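# Remove stained block from standing row, close the gap

## Task

Pull the block with yellow-brown stains out of the row of edge-standing blocks and lay it down flat on an empty part of the bench, clear of the row; then push the row together so the grey blocks once more stand with their faces touching.

## Robot and tools

Robot: two arms. left_arm carries a left hand and sits on the +y side; right_arm carries a right hand on the -y side. Calibrated bases in the scene frame: left_arm (-0.010, +0.347, +0.046) m, right_arm (+0.043, -0.274, +0.030) m, each turned only slightly about z. A camera stand is fixed behind the arms.

Scene frame: origin at table-top height, halfway between the nominal bases; +x points out over the table, +z up, +y toward left_arm. Arm names do not match image sides. All reported hand positions (m) and quaternions (wxyz) use this frame.

Hand point: a spot 0.05 m in front of the palm and 0.15 m out from the wrist mount along the fingers. Its +z runs along the straight fingers (tips reach 0.06-0.07 m past it), +y leaves the palm, +x crosses the palm away from the thumb on the right hand and toward it on the left. A wrist bracket on the little-finger side juts out and can collide. Commanded poses are followed loosely: the hand often rests 1-3 cm (sometimes 5 cm) off, usually low, without any contact. Orientation commands are clipped to 40 degrees from the current orientation each control step.

Row layout (28 numbers, each in [-1, 1], always both arms): left_arm dx, dy, dz, rx, ry, rz; left hand little, ring, middle, index, thumb_bend, thumb_turn, force_limit, speed; then the same fourteen for right_arm. The six pose numbers are an offset, not a pose: displacement along scene axes from that arm's Hand target as it was when the action (or move) began; 1.0 = 0.6 m, and rx, ry, rz form one rotation vector where 1.0 = 180 degrees, turning about the Hand target's position. Every row in an action counts from that same start, not from the previous row. All zeros re-requests the current Hand target. The eight hand numbers are absolute targets: fingers and thumb_bend +1 straight/open, -1 curled; thumb_turn +1 beside the palm, -1 across in front of it. force_limit maps -1 to about 0 N and +1 to 10 N (15 N for the two thumb motors). speed rises from near zero at -1 to full at +0.48 and above. There is no 'unchanged' value: to keep a hand as it is, resend the eight numbers you last sent for it (before anything was sent, use hand_measured plus hand_force_limit and hand_speed).

execute_actions(actions, cameras): actions is a list of actions; each action is a list of up to 15 rows, one per 1/30 s step; a shorter action repeats its final row to fill 15 steps. cameras is a list of names, ["all"], [] or null; images come only when asked or when actions is empty.

move(target, speed, blend, blocking, cameras): target is one 28-number row or a list of up to 15 rows, every row an offset from the same starting Hand targets. speed in m/s (0.002 to 4.3, default 0.25; turning rate up to twice that in rad/s), one value or one per target. blend in m rounds corners between listed targets (0 stops at each). Paths are straight, do not avoid obstacles or the other arm, and are capped at 10 s. blocking=false returns early while motion continues. The result adds a 'move:' line with the ending (done, off_target, moving, held, fault) and limits applied (paced = pose clipped, held = steps withheld).

wait(seconds 0 to 10, cameras): lets time pass with commands held. stop(cameras): brakes a running move. zoom_image(camera, region [x0, y0, x1, y1] in pixels, at most 504 by 504) enlarges part of the latest image of cam_high, cam_low, cam_left_wrist or cam_right_wrist (all 672x504). show_instructions shows reference pages. finished_scene(scene 1) ends the attempt permanently.

Results: end_effector_position and quat per arm, Hand target (the base for your next offsets), joint positions, velocities and torques, motor temperatures, hand_measured, hand_stopped_by (moving, target, force, stalled, fault) and hand_load_n, all six-value lists in little, ring, middle, index, thumb_bend, thumb_turn order. A load near 0 after gripping means the object slipped out. Executed calls also list hand positions at some steps.

Gripping: with thumb_turn at -1 the hand encloses items about 0.035-0.065 m thick (handles down to 0.025 m). Close slowly (speed -0.94 or lower) for a gentle grip. A finger locks at its target or its force limit; to tighten, raise force_limit and send a more closed target; to release, send a more open one.

Avoid: knocking anything off the table or leaving it off the table, dropping or flinging the block, fast or hard impacts with the table or fixed items, excessive finger force, and any contact between the two hands or arms (it can end the attempt). Keep paths away from an arm's own base. Holding loads or straining at unreachable poses heats motors: MOTOR HOT appears at 85 °C and at 100 °C the arm drops for 30-60 s. Objects may occasionally get nudged by outside disturbances.

Each tool is called as name(argument=value, ...) on one line, values as JSON.

Reference images:

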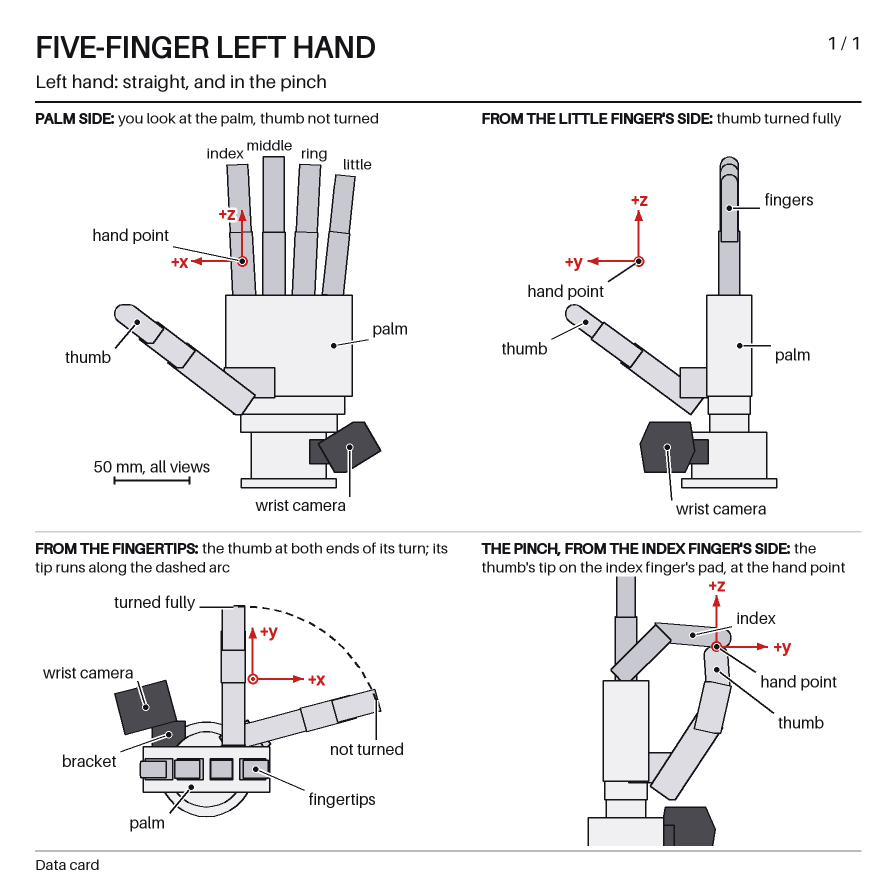

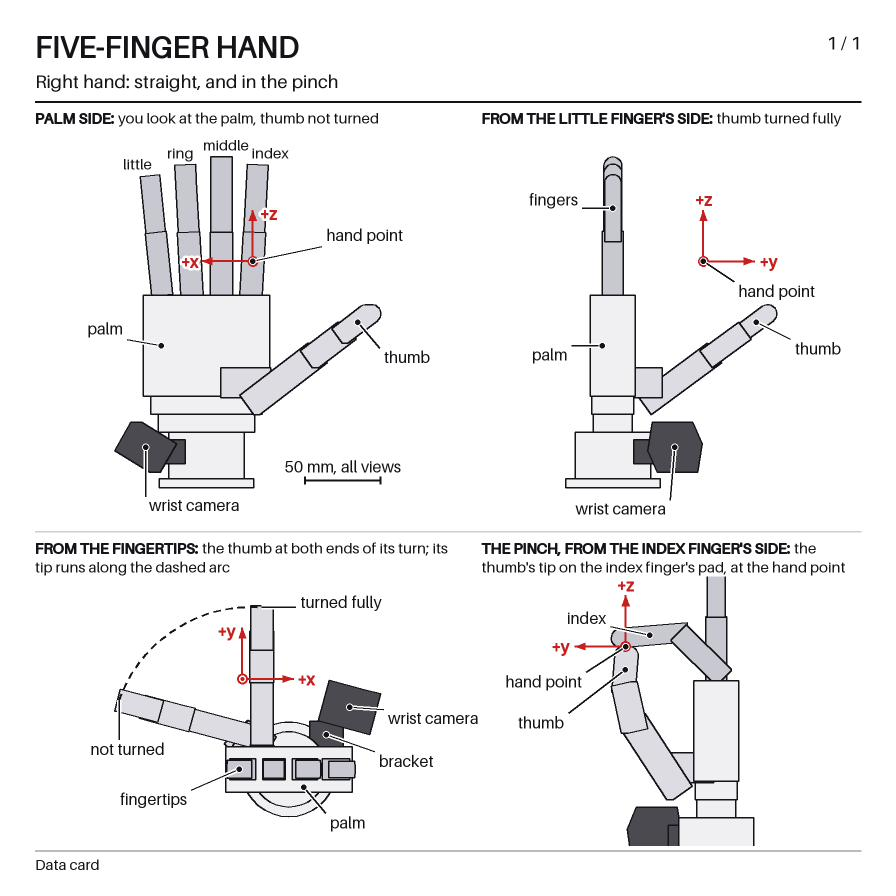

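## Session

execute_actions(actions=[])

Scene clock: 0.00 s.
left_arm: end_effector_position=(+0.2802, +0.1840, +0.0987) hand_measured=(+1.000, +1.000, +1.000, +1.000, +1.000, +1.000) hand_load_n=(+0.0, +0.0, +0.0, +0.0, +0.0, +0.0) hand_stopped_by=(target, target, target, target, target, target) hand_force_limit=0.00 hand_speed=-0.80 end_effector_quat_wxyz=(+0.157, -0.399, +0.764, -0.483) | right_arm: end_effector_position=(+0.5598, +0.0632, +0.2838) hand_measured=(+1.000, +1.000, +1.000, +1.000, +1.000, +1.000) hand_load_n=(+0.0, +0.0, +0.0, +0.0, +0.0, +0.0) hand_stopped_by=(target, target, target, target, target, target) hand_force_limit=0.00 hand_speed=-0.80 end_effector_quat_wxyz=(+0.051, +0.886, +0.316, +0.335)
Joint positions: left_arm=[-0.178 0.975 0.275 0.101 0.537 0.168] | right_arm=[0.809 1.642 1.539 -0.866 0.364 -1.586]
Joint velocities: within noise
Joint torques (N m): no reading
Motor temperatures (°C): left_arm=[27 31 25 24 28 25] | right_arm=[27 28 24 27 26 24]
Heat: left arm: hottest shoulder 31 °C; right arm: hottest shoulder 28 °C.
Hand target: left_arm +0.2893, +0.1826, +0.1082; +0.165, -0.394, +0.761, -0.489 | right_arm +0.5643, +0.0677, +0.2996; +0.044, +0.883, +0.311, +0.350

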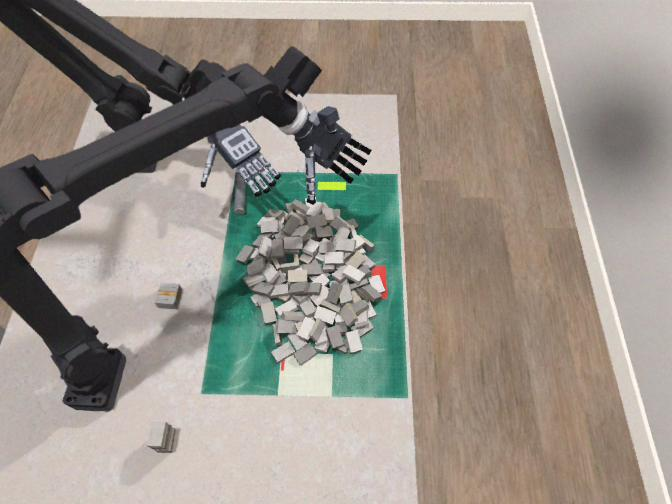

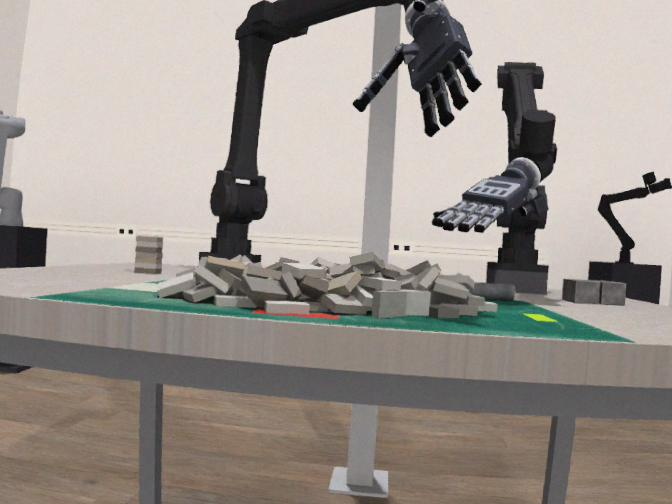

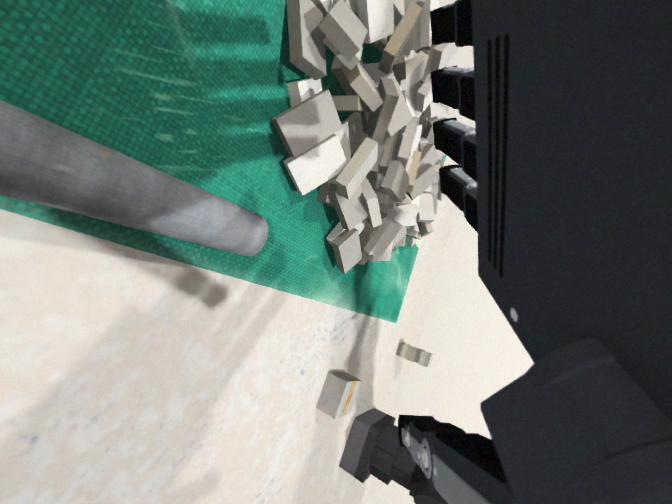

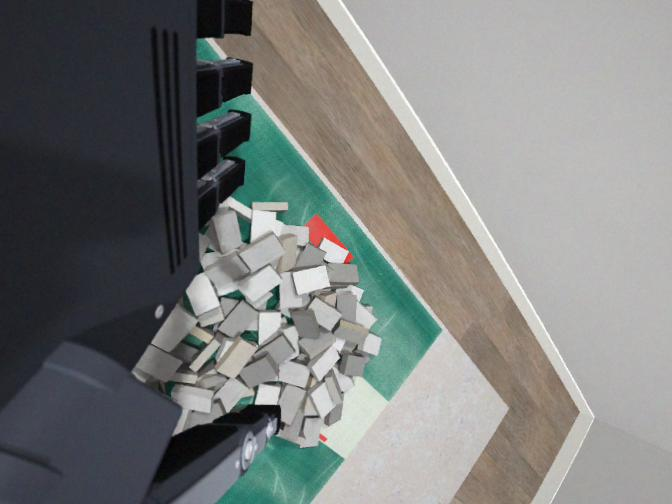

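zoom_image(camera="cam_high", region=[120, 260, 220, 335])

zoom_image(camera="cam_high", region=[110, 390, 230, 480])

zoom_image(camera="cam_low", region=[520, 240, 670, 340])

zoom_image(camera="cam_left_wrist", region=[280, 320, 460, 440])

zoom_image(camera="cam_low", region=[100, 210, 250, 310])

Scaled by 5.040 from the camera's 672x504 image, which has a finer 960x720 frame.

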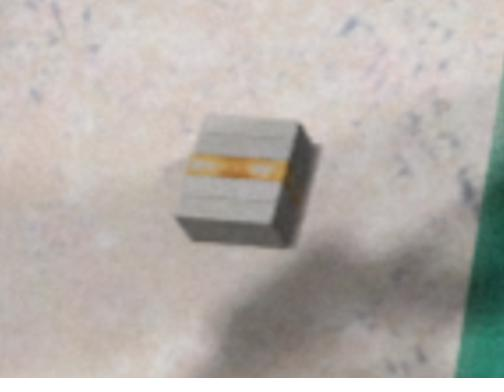

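Scaled by 4.200 from the camera's 672x504 image, which has a finer 960x720 frame.

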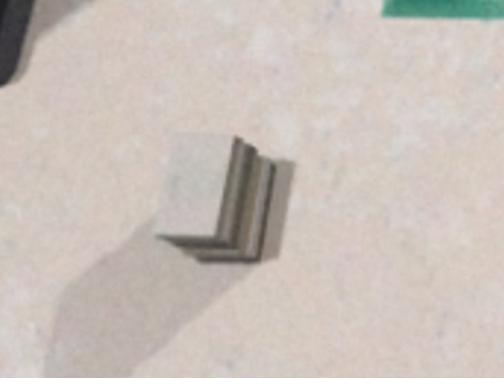

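Scaled by 3.360 from the camera's 672x504 image, which has a finer 960x720 frame.

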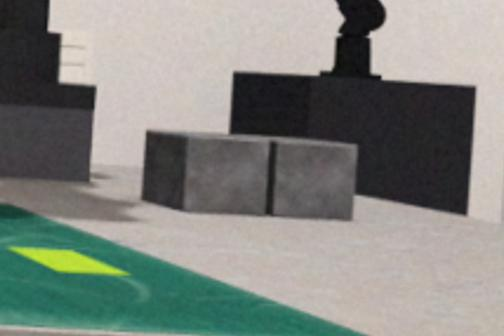

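Scaled by 2.800 from the camera's 672x504 image, which has a finer 960x720 frame.

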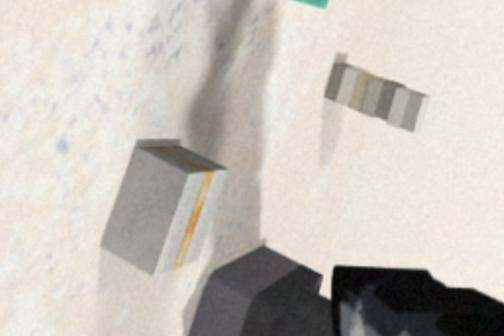

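Scaled by 3.360 from the camera's 672x504 image, which has a finer 960x720 frame.

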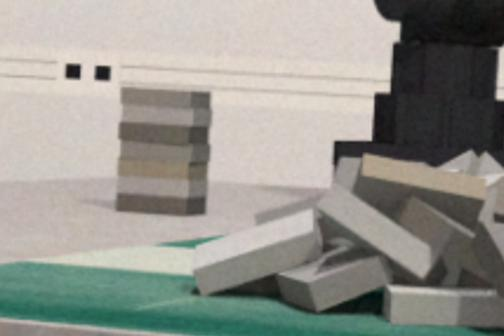

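move(target=[-0.1, -0.05, 0.25, 0,0,0, 1,1,1,1,1,1,0,-0.8, 0,0,0.1,0,0,0, 1,1,1,1,1,1,0,-0.8], cameras=["all"])

Scene clock: 12.17 s.
left_arm: end_effector_position=(+0.2230, +0.1581, +0.2251) hand_measured=(+1.000, +1.000, +1.000, +1.000, +1.000, +1.000) hand_load_n=(+0.0, +0.0, +0.0, +0.0, +0.0, +0.0) hand_stopped_by=(target, target, target, target, target, target) hand_force_limit=0.00 hand_speed=-0.80 end_effector_quat_wxyz=(+0.153, -0.402, +0.771, -0.469) | right_arm: end_effector_position=(+0.5578, +0.0612, +0.3276) hand_measured=(+1.000, +1.000, +1.000, +1.000, +1.000, +1.000) hand_load_n=(+0.5, +0.0, +0.0, +0.0, +0.0, +0.0) hand_stopped_by=(target, target, target, target, target, target) hand_force_limit=0.00 hand_speed=-0.80 end_effector_quat_wxyz=(+0.055, +0.888, +0.319, +0.325)
Joint positions: left_arm=[-0.392 0.534 0.492 -0.536 0.35 0.053] | right_arm=[0.809 1.642 1.66 -1.009 0.364 -1.586]
Joint torques (N m): left_arm=[1.55 -0.03 12.67 0.73 0.09 -0.02] | right_arm=[-0.26 -14.97 14.58 0.75 0.26 0.01]
Heat: left arm: hottest shoulder 31 °C; right arm: hottest shoulder 28 °C.
Hand target: left_arm +0.2293, +0.1527, +0.2581; +0.165, -0.394, +0.761, -0.489 | right_arm +0.5643, +0.0677, +0.3596; +0.044, +0.883, +0.311, +0.350
Off the commanded pose: left_arm 0.034 m, 3 deg | right_arm 0.033 m, 3 deg.
move: off_target (left_arm, right_arm)

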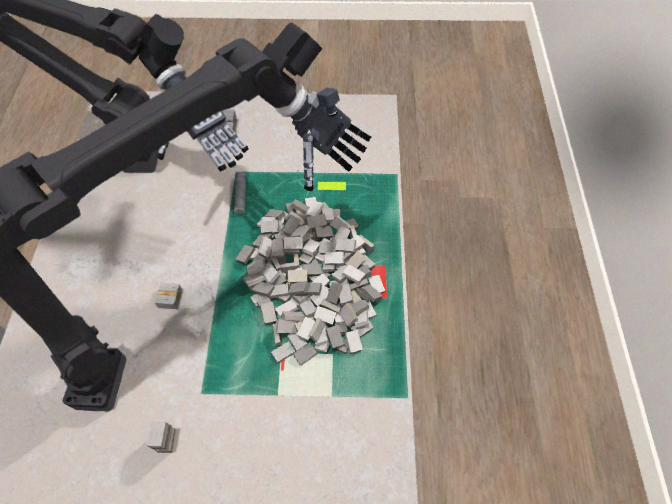

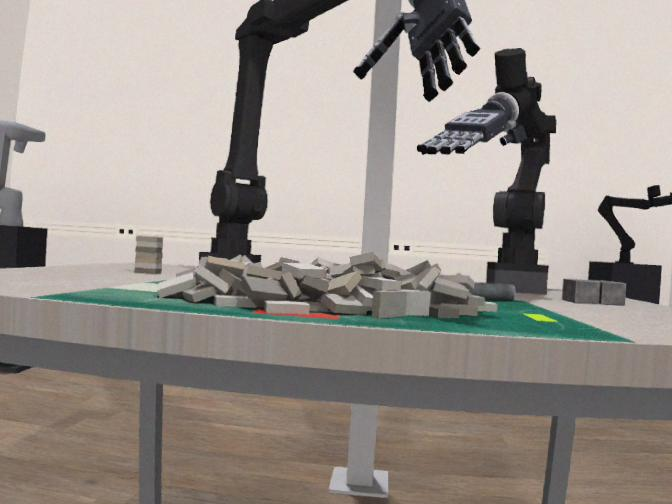

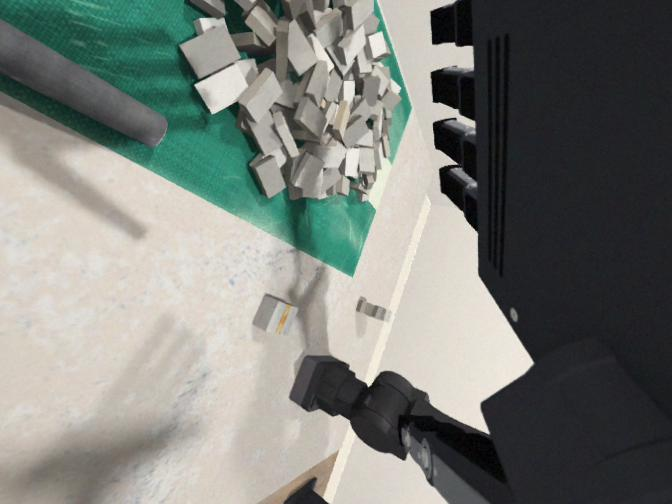

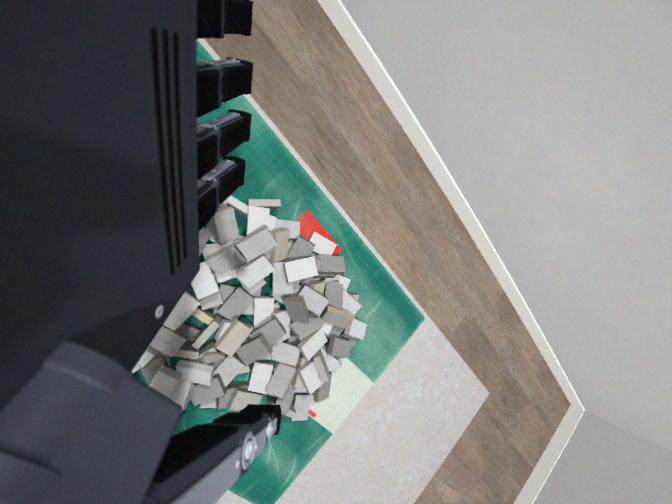

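move(target=[-0.065, -0.2, 0.04, 0,0,0, 1,1,1,1,1,1,0,-0.8, 0.12,-0.857,0,0,0,-0.278, 1,1,1,1,1,1,0,-0.8], cameras=["all"])

Scene clock: 16.57 s.
left_arm: end_effector_position=(+0.1830, +0.0498, +0.2498) hand_measured=(+1.000, +1.000, +1.000, +1.000, +1.000, +1.000) hand_load_n=(+0.0, +0.0, +0.0, +0.0, +0.0, +0.0) hand_stopped_by=(target, target, target, target, target, target) hand_force_limit=0.00 hand_speed=-0.80 end_effector_quat_wxyz=(+0.166, -0.395, +0.776, -0.462) | right_arm: end_effector_position=(+0.6233, -0.4440, +0.3421) hand_measured=(+1.000, +1.000, +1.000, +1.000, +1.000, +1.000) hand_load_n=(+0.0, +0.0, +0.0, +0.0, +0.0, +0.0) hand_stopped_by=(target, target, target, target, target, target) hand_force_limit=0.00 hand_speed=-0.80 end_effector_quat_wxyz=(+0.188, +0.935, -0.092, +0.285)
Joint positions: left_arm=[-0.997 0.674 0.599 -0.48 -0.183 -0.238] | right_arm=[-0.047 1.608 1.649 -1.011 0.375 -1.564]
Joint torques (N m): left_arm=[1.32 0.56 12.97 1.74 -0.2 -0.02] | right_arm=[-0.73 -12.63 14.58 0.94 0.14 -0.09]
Heat: left arm: hottest shoulder 31 °C; right arm: hottest shoulder 28 °C.
Hand target: left_arm +0.1903, +0.0327, +0.2822; +0.165, -0.394, +0.761, -0.489 | right_arm +0.6364, -0.4464, +0.3596; +0.188, +0.931, -0.091, +0.298
Off the commanded pose: left_arm 0.037 m, 4 deg | right_arm 0.022 m, 2 deg.
move: off_target (left_arm, right_arm)

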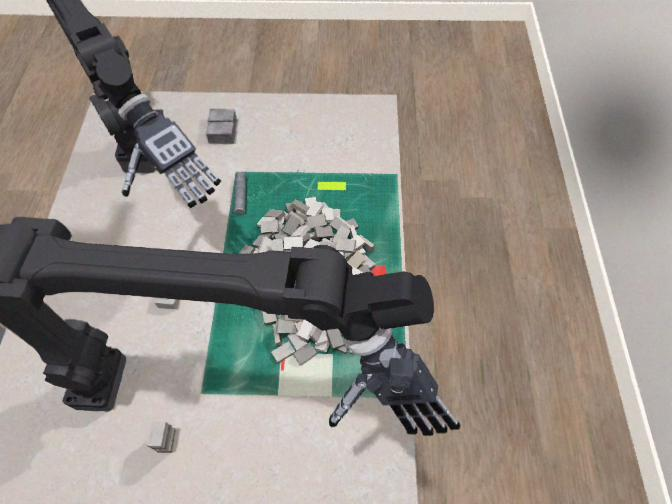

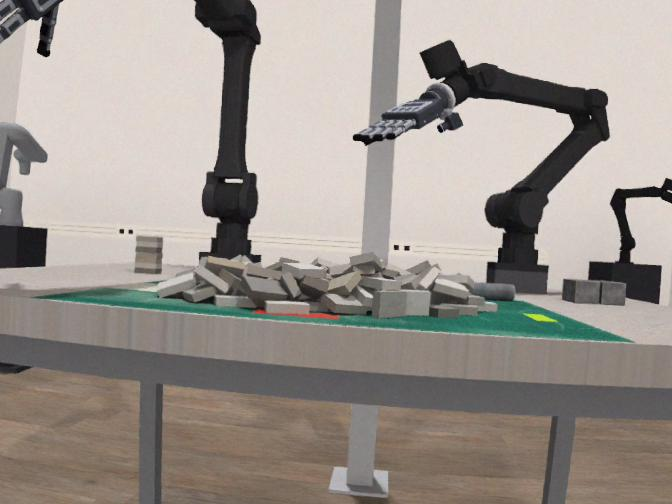

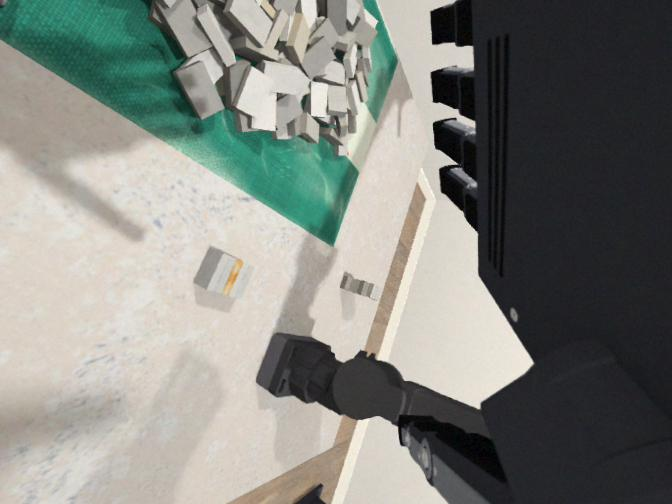

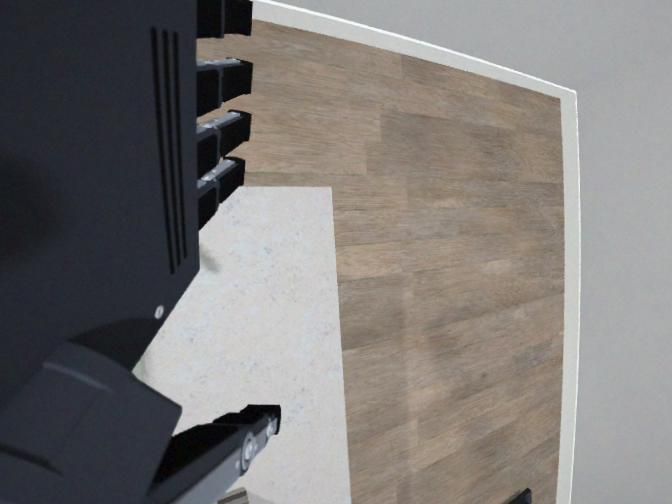

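move(target=[0,0,0, 0,0,0, 1,1,1,1,1,1,0,-0.8, -0.397,-0.743,0,0,0,-0.25, 1,1,1,1,1,1,0,-0.8], speed=0.35, cameras=["cam_high"])

move(target=[0,-0.138,0, 0.171,0.304,0.146, 1,1,1,1,1,1,0,-0.8, 0,0,0,0,0,0, 1,1,1,1,1,1,0,-0.8], cameras=["all"])

Scene clock: 20.10 s.
left_arm: end_effector_position=(+0.1829, +0.0496, +0.2496) hand_measured=(+1.000, +1.000, +1.000, +1.000, +1.000, +1.000) hand_load_n=(+0.0, +0.0, +0.0, +0.0, +0.0, -0.5) hand_stopped_by=(target, target, target, target, target, target) hand_force_limit=0.00 hand_speed=-0.80 end_effector_quat_wxyz=(+0.166, -0.395, +0.777, -0.462) | right_arm: end_effector_position=(+0.3880, -0.8854, +0.3467) hand_measured=(+1.000, +1.000, +1.000, +1.000, +1.000, +1.000) hand_load_n=(+0.0, +0.0, +0.0, +0.0, +0.0, +0.0) hand_stopped_by=(target, target, target, target, target, target) hand_force_limit=0.00 hand_speed=-0.80 end_effector_quat_wxyz=(+0.283, +0.830, -0.440, +0.191)
Joint positions: left_arm=[-0.997 0.674 0.599 -0.48 -0.183 -0.239] | right_arm=[-0.85 1.886 2.034 -1.111 0.366 -1.587]
Joint torques (N m): left_arm=[1.44 1.32 12.85 1.84 -0.15 -0.01] | right_arm=[-0.73 -15.21 14.45 0.72 0.27 0.11]
Heat: left arm: hottest shoulder 31 °C; right arm: hottest shoulder 29 °C.
Hand target: left_arm +0.1902, +0.0326, +0.2821; +0.165, -0.394, +0.761, -0.489 | right_arm +0.3981, -0.8922, +0.3596; +0.288, +0.826, -0.441, +0.204
Off the commanded pose: left_arm 0.037 m, 4 deg | right_arm 0.018 m, 2 deg.
move: off_target (left_arm, right_arm)
Images, in order (width x height): cam_high 672x504.

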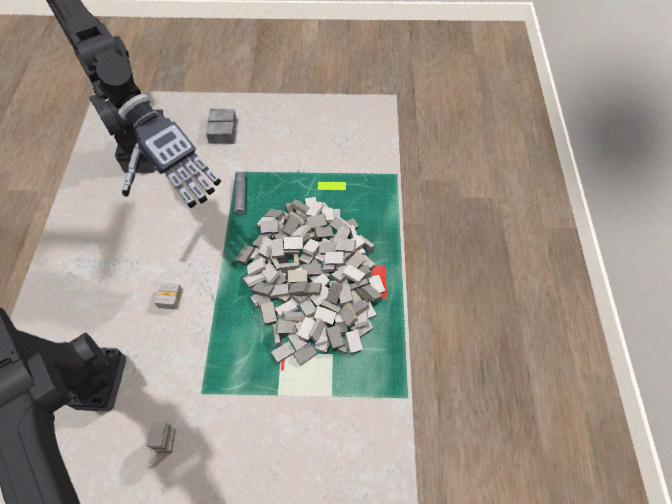

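Scene clock: 23.27 s.
left_arm: end_effector_position=(+0.1790, -0.0392, +0.2726) hand_measured=(+1.000, +1.000, +1.000, +1.000, +1.000, +1.000) hand_load_n=(+0.0, +0.0, +0.0, +0.0, +0.0, +0.0) hand_stopped_by=(target, target, target, target, target, target) hand_force_limit=0.00 hand_speed=-0.80 end_effector_quat_wxyz=(+0.001, -0.660, +0.751, +0.009) | right_arm: end_effector_position=(+0.3880, -0.8853, +0.3467) hand_measured=(+1.000, +1.000, +1.000, +1.000, +1.000, +1.000) hand_load_n=(+0.0, +0.0, +0.0, +0.0, +0.0, +0.0) hand_stopped_by=(target, target, target, target, target, target) hand_force_limit=0.00 hand_speed=-0.80 end_effector_quat_wxyz=(+0.283, +0.830, -0.440, +0.191)
Joint positions: left_arm=[-0.989 1.509 1.461 -1.542 -0.001 -0.833] | right_arm=[-0.85 1.886 2.034 -1.111 0.366 -1.587]
Joint torques (N m): left_arm=[2.37 -9.05 10.91 -0.13 0.11 -0.03] | right_arm=[-0.15 -16.03 14.49 0.79 0.25 0.08]
Motor temperatures (°C): left_arm=[27 31 30 24 28 25] | right_arm=[27 29 27 27 26 24]
Heat: left arm: hottest shoulder 31 °C; right arm: hottest shoulder 29 °C.
Hand target: left_arm +0.1902, -0.0502, +0.2822; -0.001, -0.669, +0.743, +0.000 | right_arm +0.3981, -0.8922, +0.3596; +0.288, +0.826, -0.441, +0.204
Off the commanded pose: left_arm 0.018 m, 2 deg | right_arm 0.018 m, 2 deg.
move: off_target (left_arm, right_arm)

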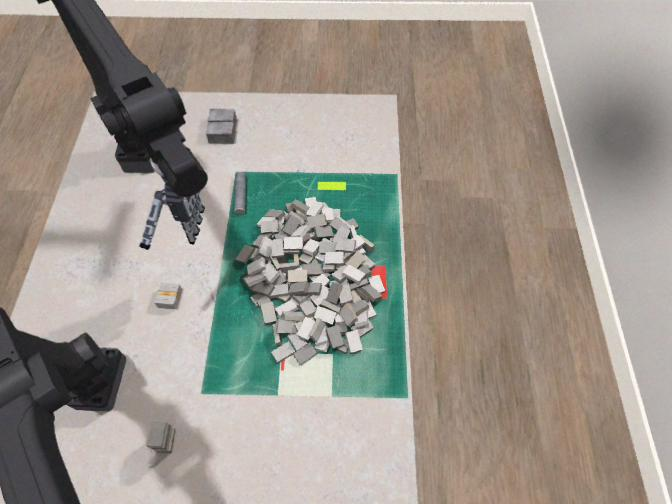

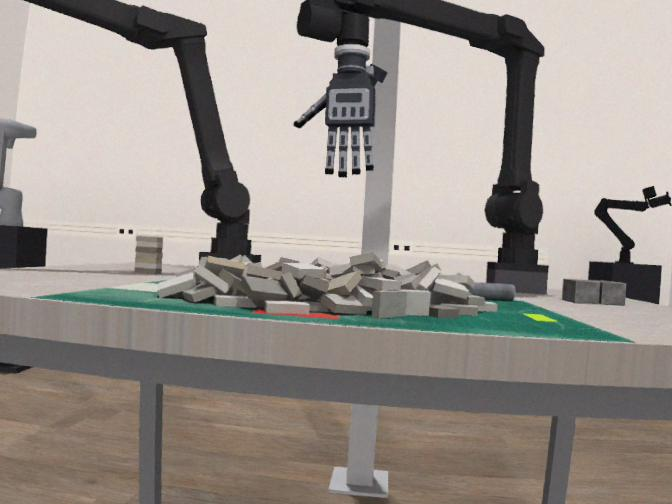

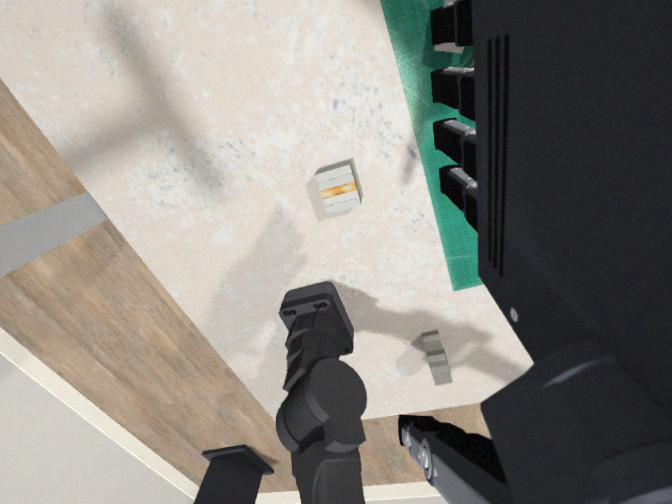

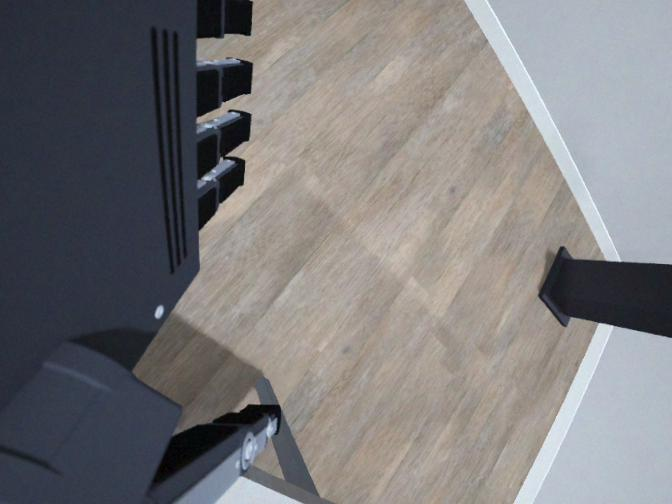

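zoom_image(camera="cam_left_wrist", region=[290, 140, 390, 230])

zoom_image(camera="cam_high", region=[120, 170, 240, 330])

Scaled by 5.040 from the camera's 672x504 image, which has a finer 960x720 frame.

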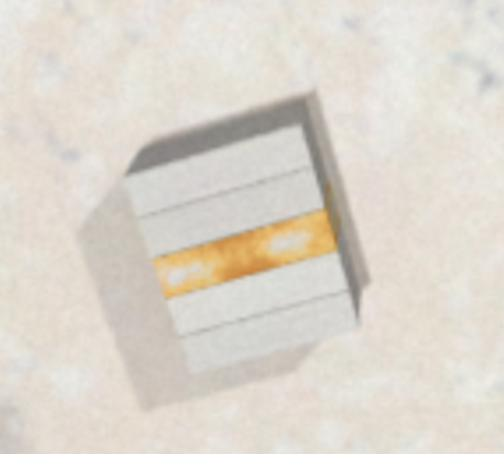

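Scaled by 3.150 from the camera's 672x504 image, which has a finer 960x720 frame.

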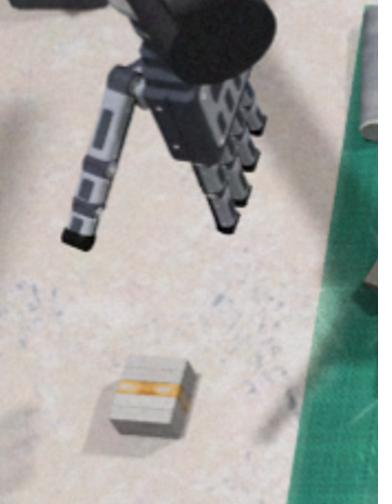

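move(target=[-0.042,-0.1,-0.167, 0,0,0, -1,-1,-1,1,1,1,0,0, 0,0,0,0,0,0, 1,1,1,1,1,1,0,-0.8], cameras=["cam_high","cam_left_wrist"])

zoom_image(camera="cam_high", region=[120, 200, 240, 330])

zoom_image(camera="cam_left_wrist", region=[280, 80, 530, 270])

Scene clock: 26.87 s.
left_arm: end_effector_position=(+0.1632, -0.1044, +0.1858) hand_measured=(-1.000, -1.000, -1.000, +1.000, +1.000, +1.000) hand_load_n=(+0.0, +0.0, +0.0, +0.0, +0.0, +0.0) hand_stopped_by=(target, target, target, target, target, target) hand_force_limit=0.00 hand_speed=0.00 end_effector_quat_wxyz=(+0.000, -0.664, +0.747, +0.002) | right_arm: end_effector_position=(+0.3880, -0.8853, +0.3467) hand_measured=(+1.000, +1.000, +1.000, +1.000, +1.000, +1.000) hand_load_n=(+0.0, +0.0, +0.0, +0.5, +0.0, +0.0) hand_stopped_by=(target, target, target, target, target, target) hand_force_limit=0.00 hand_speed=-0.80 end_effector_quat_wxyz=(+0.283, +0.830, -0.440, +0.191)
Joint positions: left_arm=[-1.091 1.651 1.4 -1.324 0 -0.946] | right_arm=[-0.85 1.886 2.034 -1.111 0.366 -1.587]
Joint torques (N m): left_arm=[2.02 -11.52 7.76 0.49 0.07 0.01] | right_arm=[0.03 -15.97 14.53 0.96 0.28 0.1]
Heat: left arm: hottest shoulder 31 °C; right arm: hottest shoulder 29 °C.
Hand target: left_arm +0.1650, -0.1101, +0.1819; +0.000, -0.669, +0.743, +0.001 | right_arm +0.3981, -0.8922, +0.3596; +0.288, +0.826, -0.441, +0.204
Off the commanded pose: left_arm 0.007 m, 1 deg | right_arm 0.018 m, 2 deg.
move: off_target (right_arm)
Images, in order (width x height): cam_high 672x504, cam_left_wrist 672x504.

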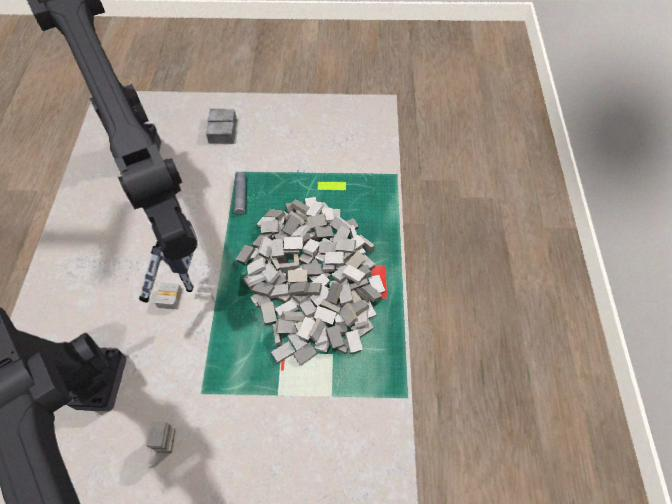

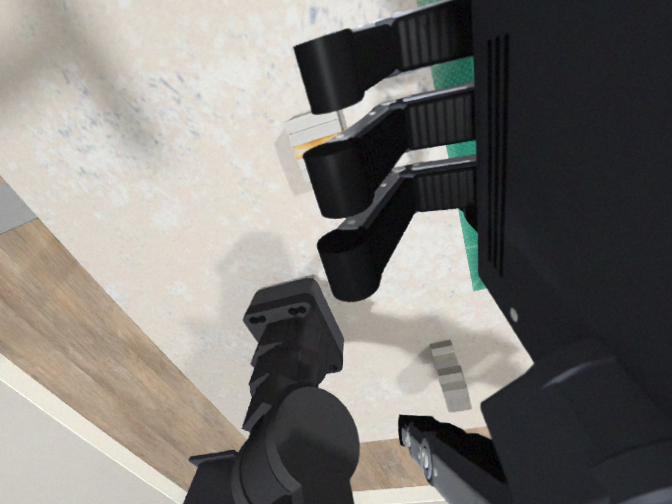

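Scaled by 3.877 from the camera's 672x504 image, which has a finer 960x720 frame.

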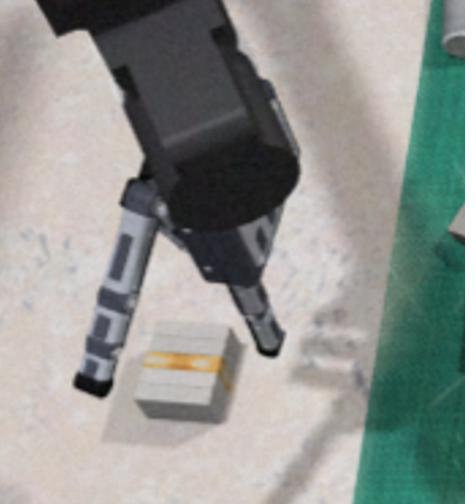

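Scaled by 2.016 from the camera's 672x504 image, which has a finer 960x720 frame.

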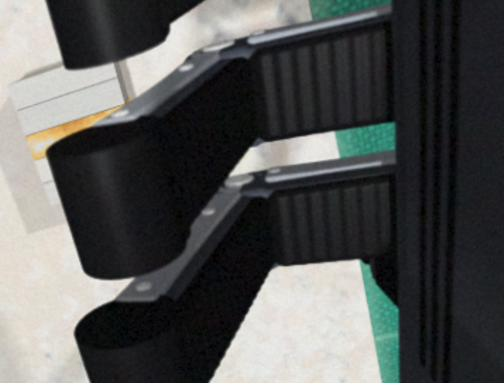

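execute_actions(actions=[])

zoom_image(camera="cam_low", region=[270, 80, 420, 230])

Scene clock: 27.67 s.
left_arm: end_effector_position=(+0.1632, -0.1044, +0.1858) hand_measured=(-1.000, -1.000, -1.000, +1.000, +1.000, +1.000) hand_load_n=(+0.0, +0.0, +0.0, +0.0, +0.0, +0.0) hand_stopped_by=(target, target, target, target, target, target) hand_force_limit=0.00 hand_speed=0.00 end_effector_quat_wxyz=(+0.000, -0.664, +0.747, +0.002) | right_arm: end_effector_position=(+0.3880, -0.8853, +0.3467) hand_measured=(+1.000, +1.000, +1.000, +1.000, +1.000, +1.000) hand_load_n=(+0.0, +0.0, +0.0, +0.0, +0.5, +0.5) hand_stopped_by=(target, target, target, target, target, target) hand_force_limit=0.00 hand_speed=-0.80 end_effector_quat_wxyz=(+0.283, +0.830, -0.440, +0.191)
Joint positions: left_arm=[-1.091 1.651 1.4 -1.324 0 -0.946] | right_arm=[-0.85 1.886 2.034 -1.111 0.366 -1.587]
Joint velocities: within noise
Joint torques (N m): left_arm=[2.67 -11.63 7.79 0.35 0.07 -0.05] | right_arm=[-0.73 -16.21 14.74 0.8 0.25 0.05]
Motor temperatures (°C): left_arm=[27 31 30 24 28 25] | right_arm=[27 29 27 27 26 24]
Heat: left arm: hottest shoulder 31 °C; right arm: hottest shoulder 29 °C.
Hand target: left_arm +0.1650, -0.1101, +0.1819; +0.000, -0.669, +0.743, +0.001 | right_arm +0.3981, -0.8922, +0.3596; +0.288, +0.826, -0.441, +0.204
Off the commanded pose: left_arm 0.007 m, 1 deg | right_arm 0.018 m, 2 deg.

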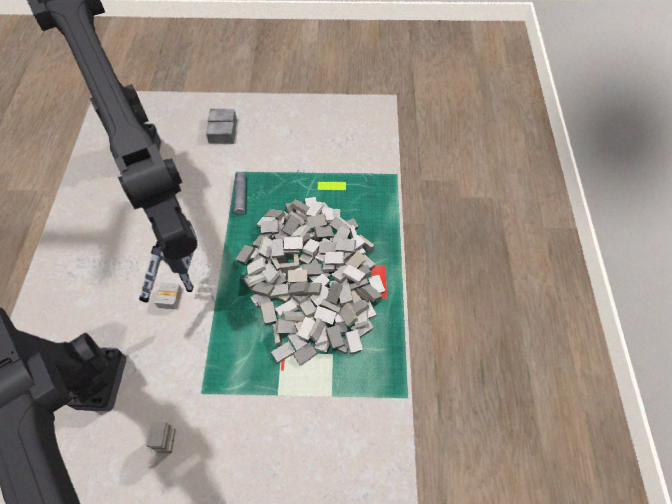

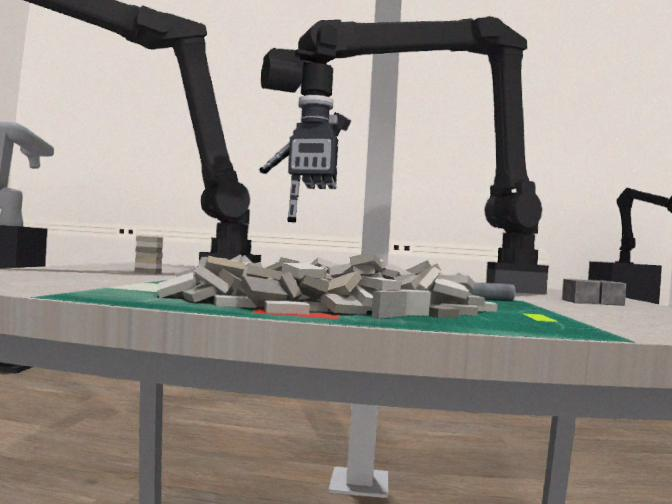

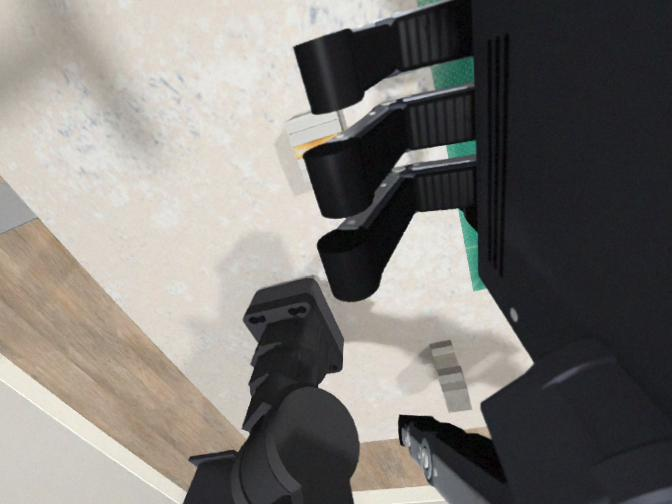

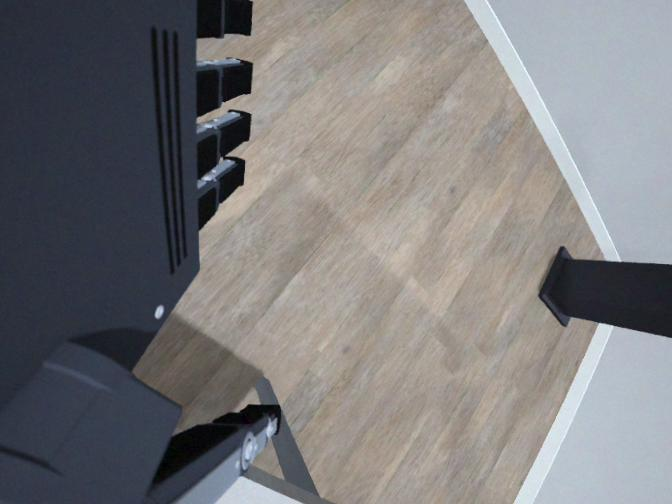

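Scaled by 3.360 from the camera's 672x504 image, which has a finer 960x720 frame.

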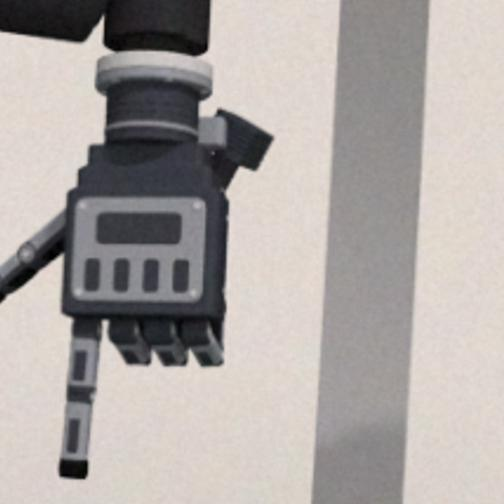

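move(target=[-0.042,0.038,-0.142, 0,0,0, -1,-1,-1,1,1,1,0,0, 0,0,0,0,0,0, 1,1,1,1,1,1,0,-0.8], cameras=["cam_high","cam_left_wrist"])

zoom_image(camera="cam_high", region=[130, 240, 230, 320])

zoom_image(camera="cam_left_wrist", region=[230, 0, 530, 270])

Scene clock: 30.63 s.
left_arm: end_effector_position=(+0.1429, -0.0857, +0.1056) hand_measured=(-1.000, -1.000, -1.000, +1.000, +1.000, +1.000) hand_load_n=(+0.0, +0.0, +0.0, +0.0, +0.0, +0.0) hand_stopped_by=(target, target, target, target, target, target) hand_force_limit=0.00 hand_speed=0.00 end_effector_quat_wxyz=(-0.001, -0.666, +0.746, -0.005) | right_arm: end_effector_position=(+0.3880, -0.8853, +0.3467) hand_measured=(+1.000, +1.000, +1.000, +1.000, +1.000, +1.000) hand_load_n=(+0.0, +0.0, +0.0, +0.0, +0.0, +0.0) hand_stopped_by=(target, target, target, target, target, target) hand_force_limit=0.00 hand_speed=-0.80 end_effector_quat_wxyz=(+0.283, +0.830, -0.440, +0.191)
Joint positions: left_arm=[-1.11 1.651 1.175 -1.085 0 -0.97] | right_arm=[-0.85 1.886 2.034 -1.111 0.366 -1.587]
Joint torques (N m): left_arm=[1.32 -10.29 6.48 0.47 0.06 -0.04] | right_arm=[-1.08 -16.32 14.53 0.7 0.27 0.08]
Heat: left arm: hottest shoulder 31 °C; right arm: hottest shoulder 29 °C.
Hand target: left_arm +0.1398, -0.0874, +0.0967; +0.000, -0.669, +0.743, +0.000 | right_arm +0.3981, -0.8922, +0.3596; +0.288, +0.826, -0.441, +0.204
Off the commanded pose: left_arm 0.010 m, 1 deg | right_arm 0.018 m, 2 deg.
move: off_target (right_arm)
Images, in order (width x height): cam_high 672x504, cam_left_wrist 672x504.

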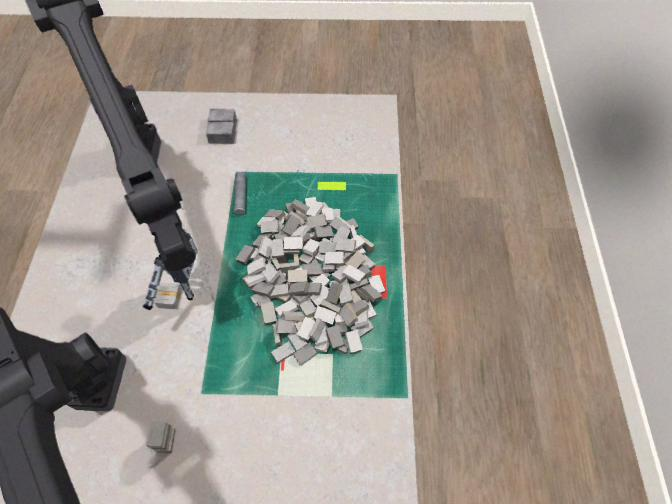

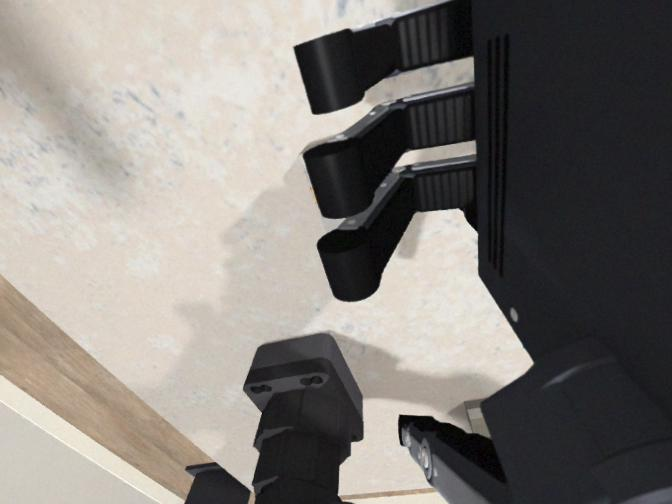

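Scaled by 5.040 from the camera's 672x504 image, which has a finer 960x720 frame.

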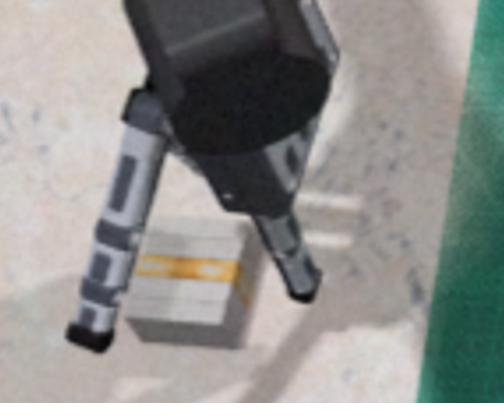

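Scaled by 1.680 from the camera's 672x504 image, which has a finer 960x720 frame.

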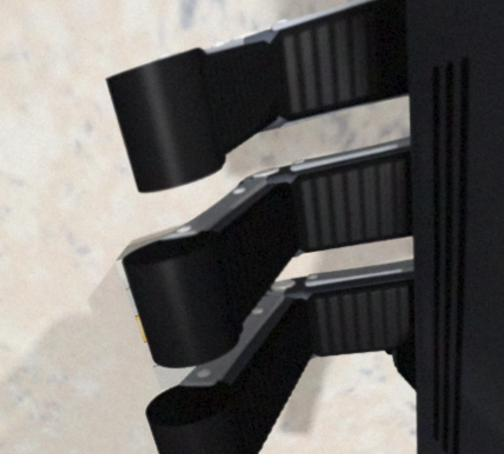

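move(target=[-0.003,0.0208,-0.0378, 0,0,0, -1,-1,-1,1,1,1,0,0, 0,0,0,0,0,0, 1,1,1,1,1,1,0,-0.8], cameras=["cam_high","cam_low"])

zoom_image(camera="cam_high", region=[140, 260, 220, 320])

Scene clock: 32.80 s.
left_arm: end_effector_position=(+0.1378, -0.0761, +0.0842) hand_measured=(-1.000, -1.000, -1.000, +1.000, +1.000, +1.000) hand_load_n=(+0.0, +0.0, +0.0, +0.0, +0.0, +0.0) hand_stopped_by=(target, target, target, target, target, target) hand_force_limit=0.00 hand_speed=0.00 end_effector_quat_wxyz=(-0.002, -0.666, +0.746, -0.007) | right_arm: end_effector_position=(+0.3880, -0.8853, +0.3467) hand_measured=(+1.000, +1.000, +1.000, +1.000, +1.000, +1.000) hand_load_n=(+0.0, +0.0, +0.0, +0.0, +0.0, +0.0) hand_stopped_by=(target, target, target, target, target, target) hand_force_limit=0.00 hand_speed=-0.80 end_effector_quat_wxyz=(+0.283, +0.830, -0.440, +0.191)
Joint positions: left_arm=[-1.11 1.651 1.111 -1.017 0 -0.97] | right_arm=[-0.85 1.886 2.034 -1.111 0.366 -1.587]
Joint torques (N m): left_arm=[2.14 -10.05 6.06 0.4 0.03 0.07] | right_arm=[-0.5 -16.03 14.54 0.72 0.25 0.08]
Heat: left arm: hottest shoulder 32 °C; right arm: hottest shoulder 29 °C.
Hand target: left_arm +0.1380, -0.0750, +0.0740; +0.000, -0.669, +0.743, +0.000 | right_arm +0.3981, -0.8922, +0.3596; +0.288, +0.826, -0.441, +0.204
Off the commanded pose: left_arm 0.010 m, 1 deg | right_arm 0.018 m, 2 deg.
move: off_target (right_arm)
Images, in order (width x height): cam_high 672x504, cam_low 672x504.

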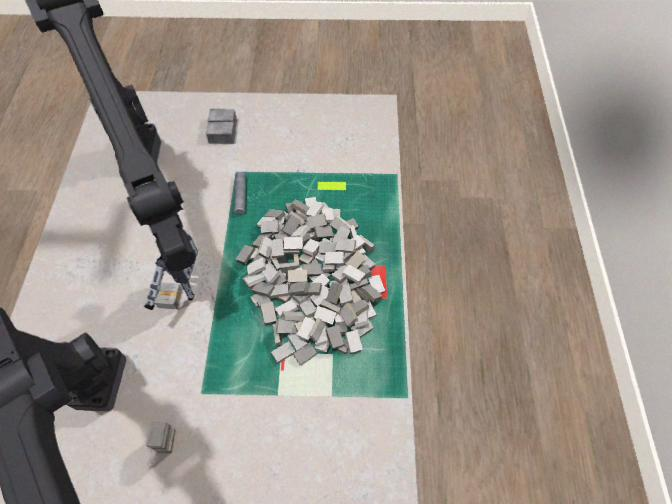

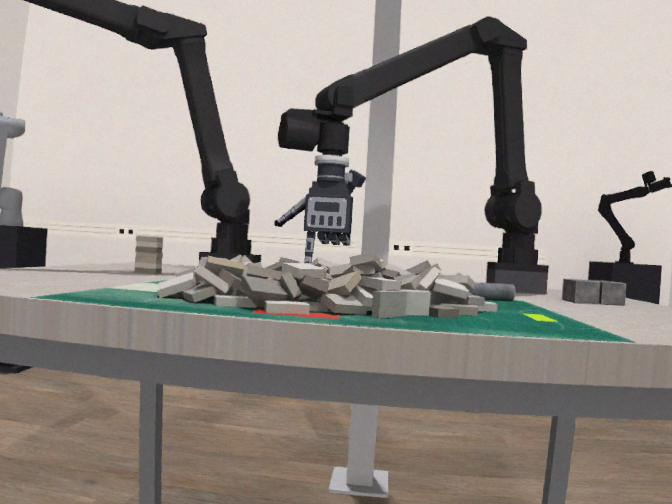

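Scaled by 6.300 from the camera's 672x504 image, which has a finer 960x720 frame.

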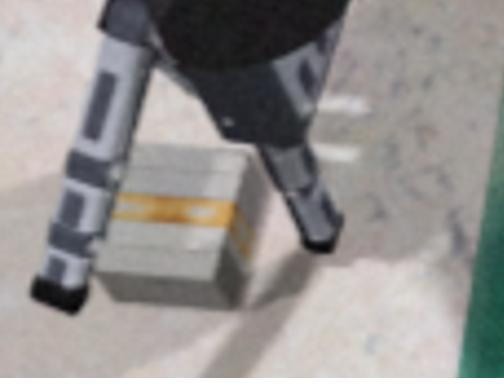

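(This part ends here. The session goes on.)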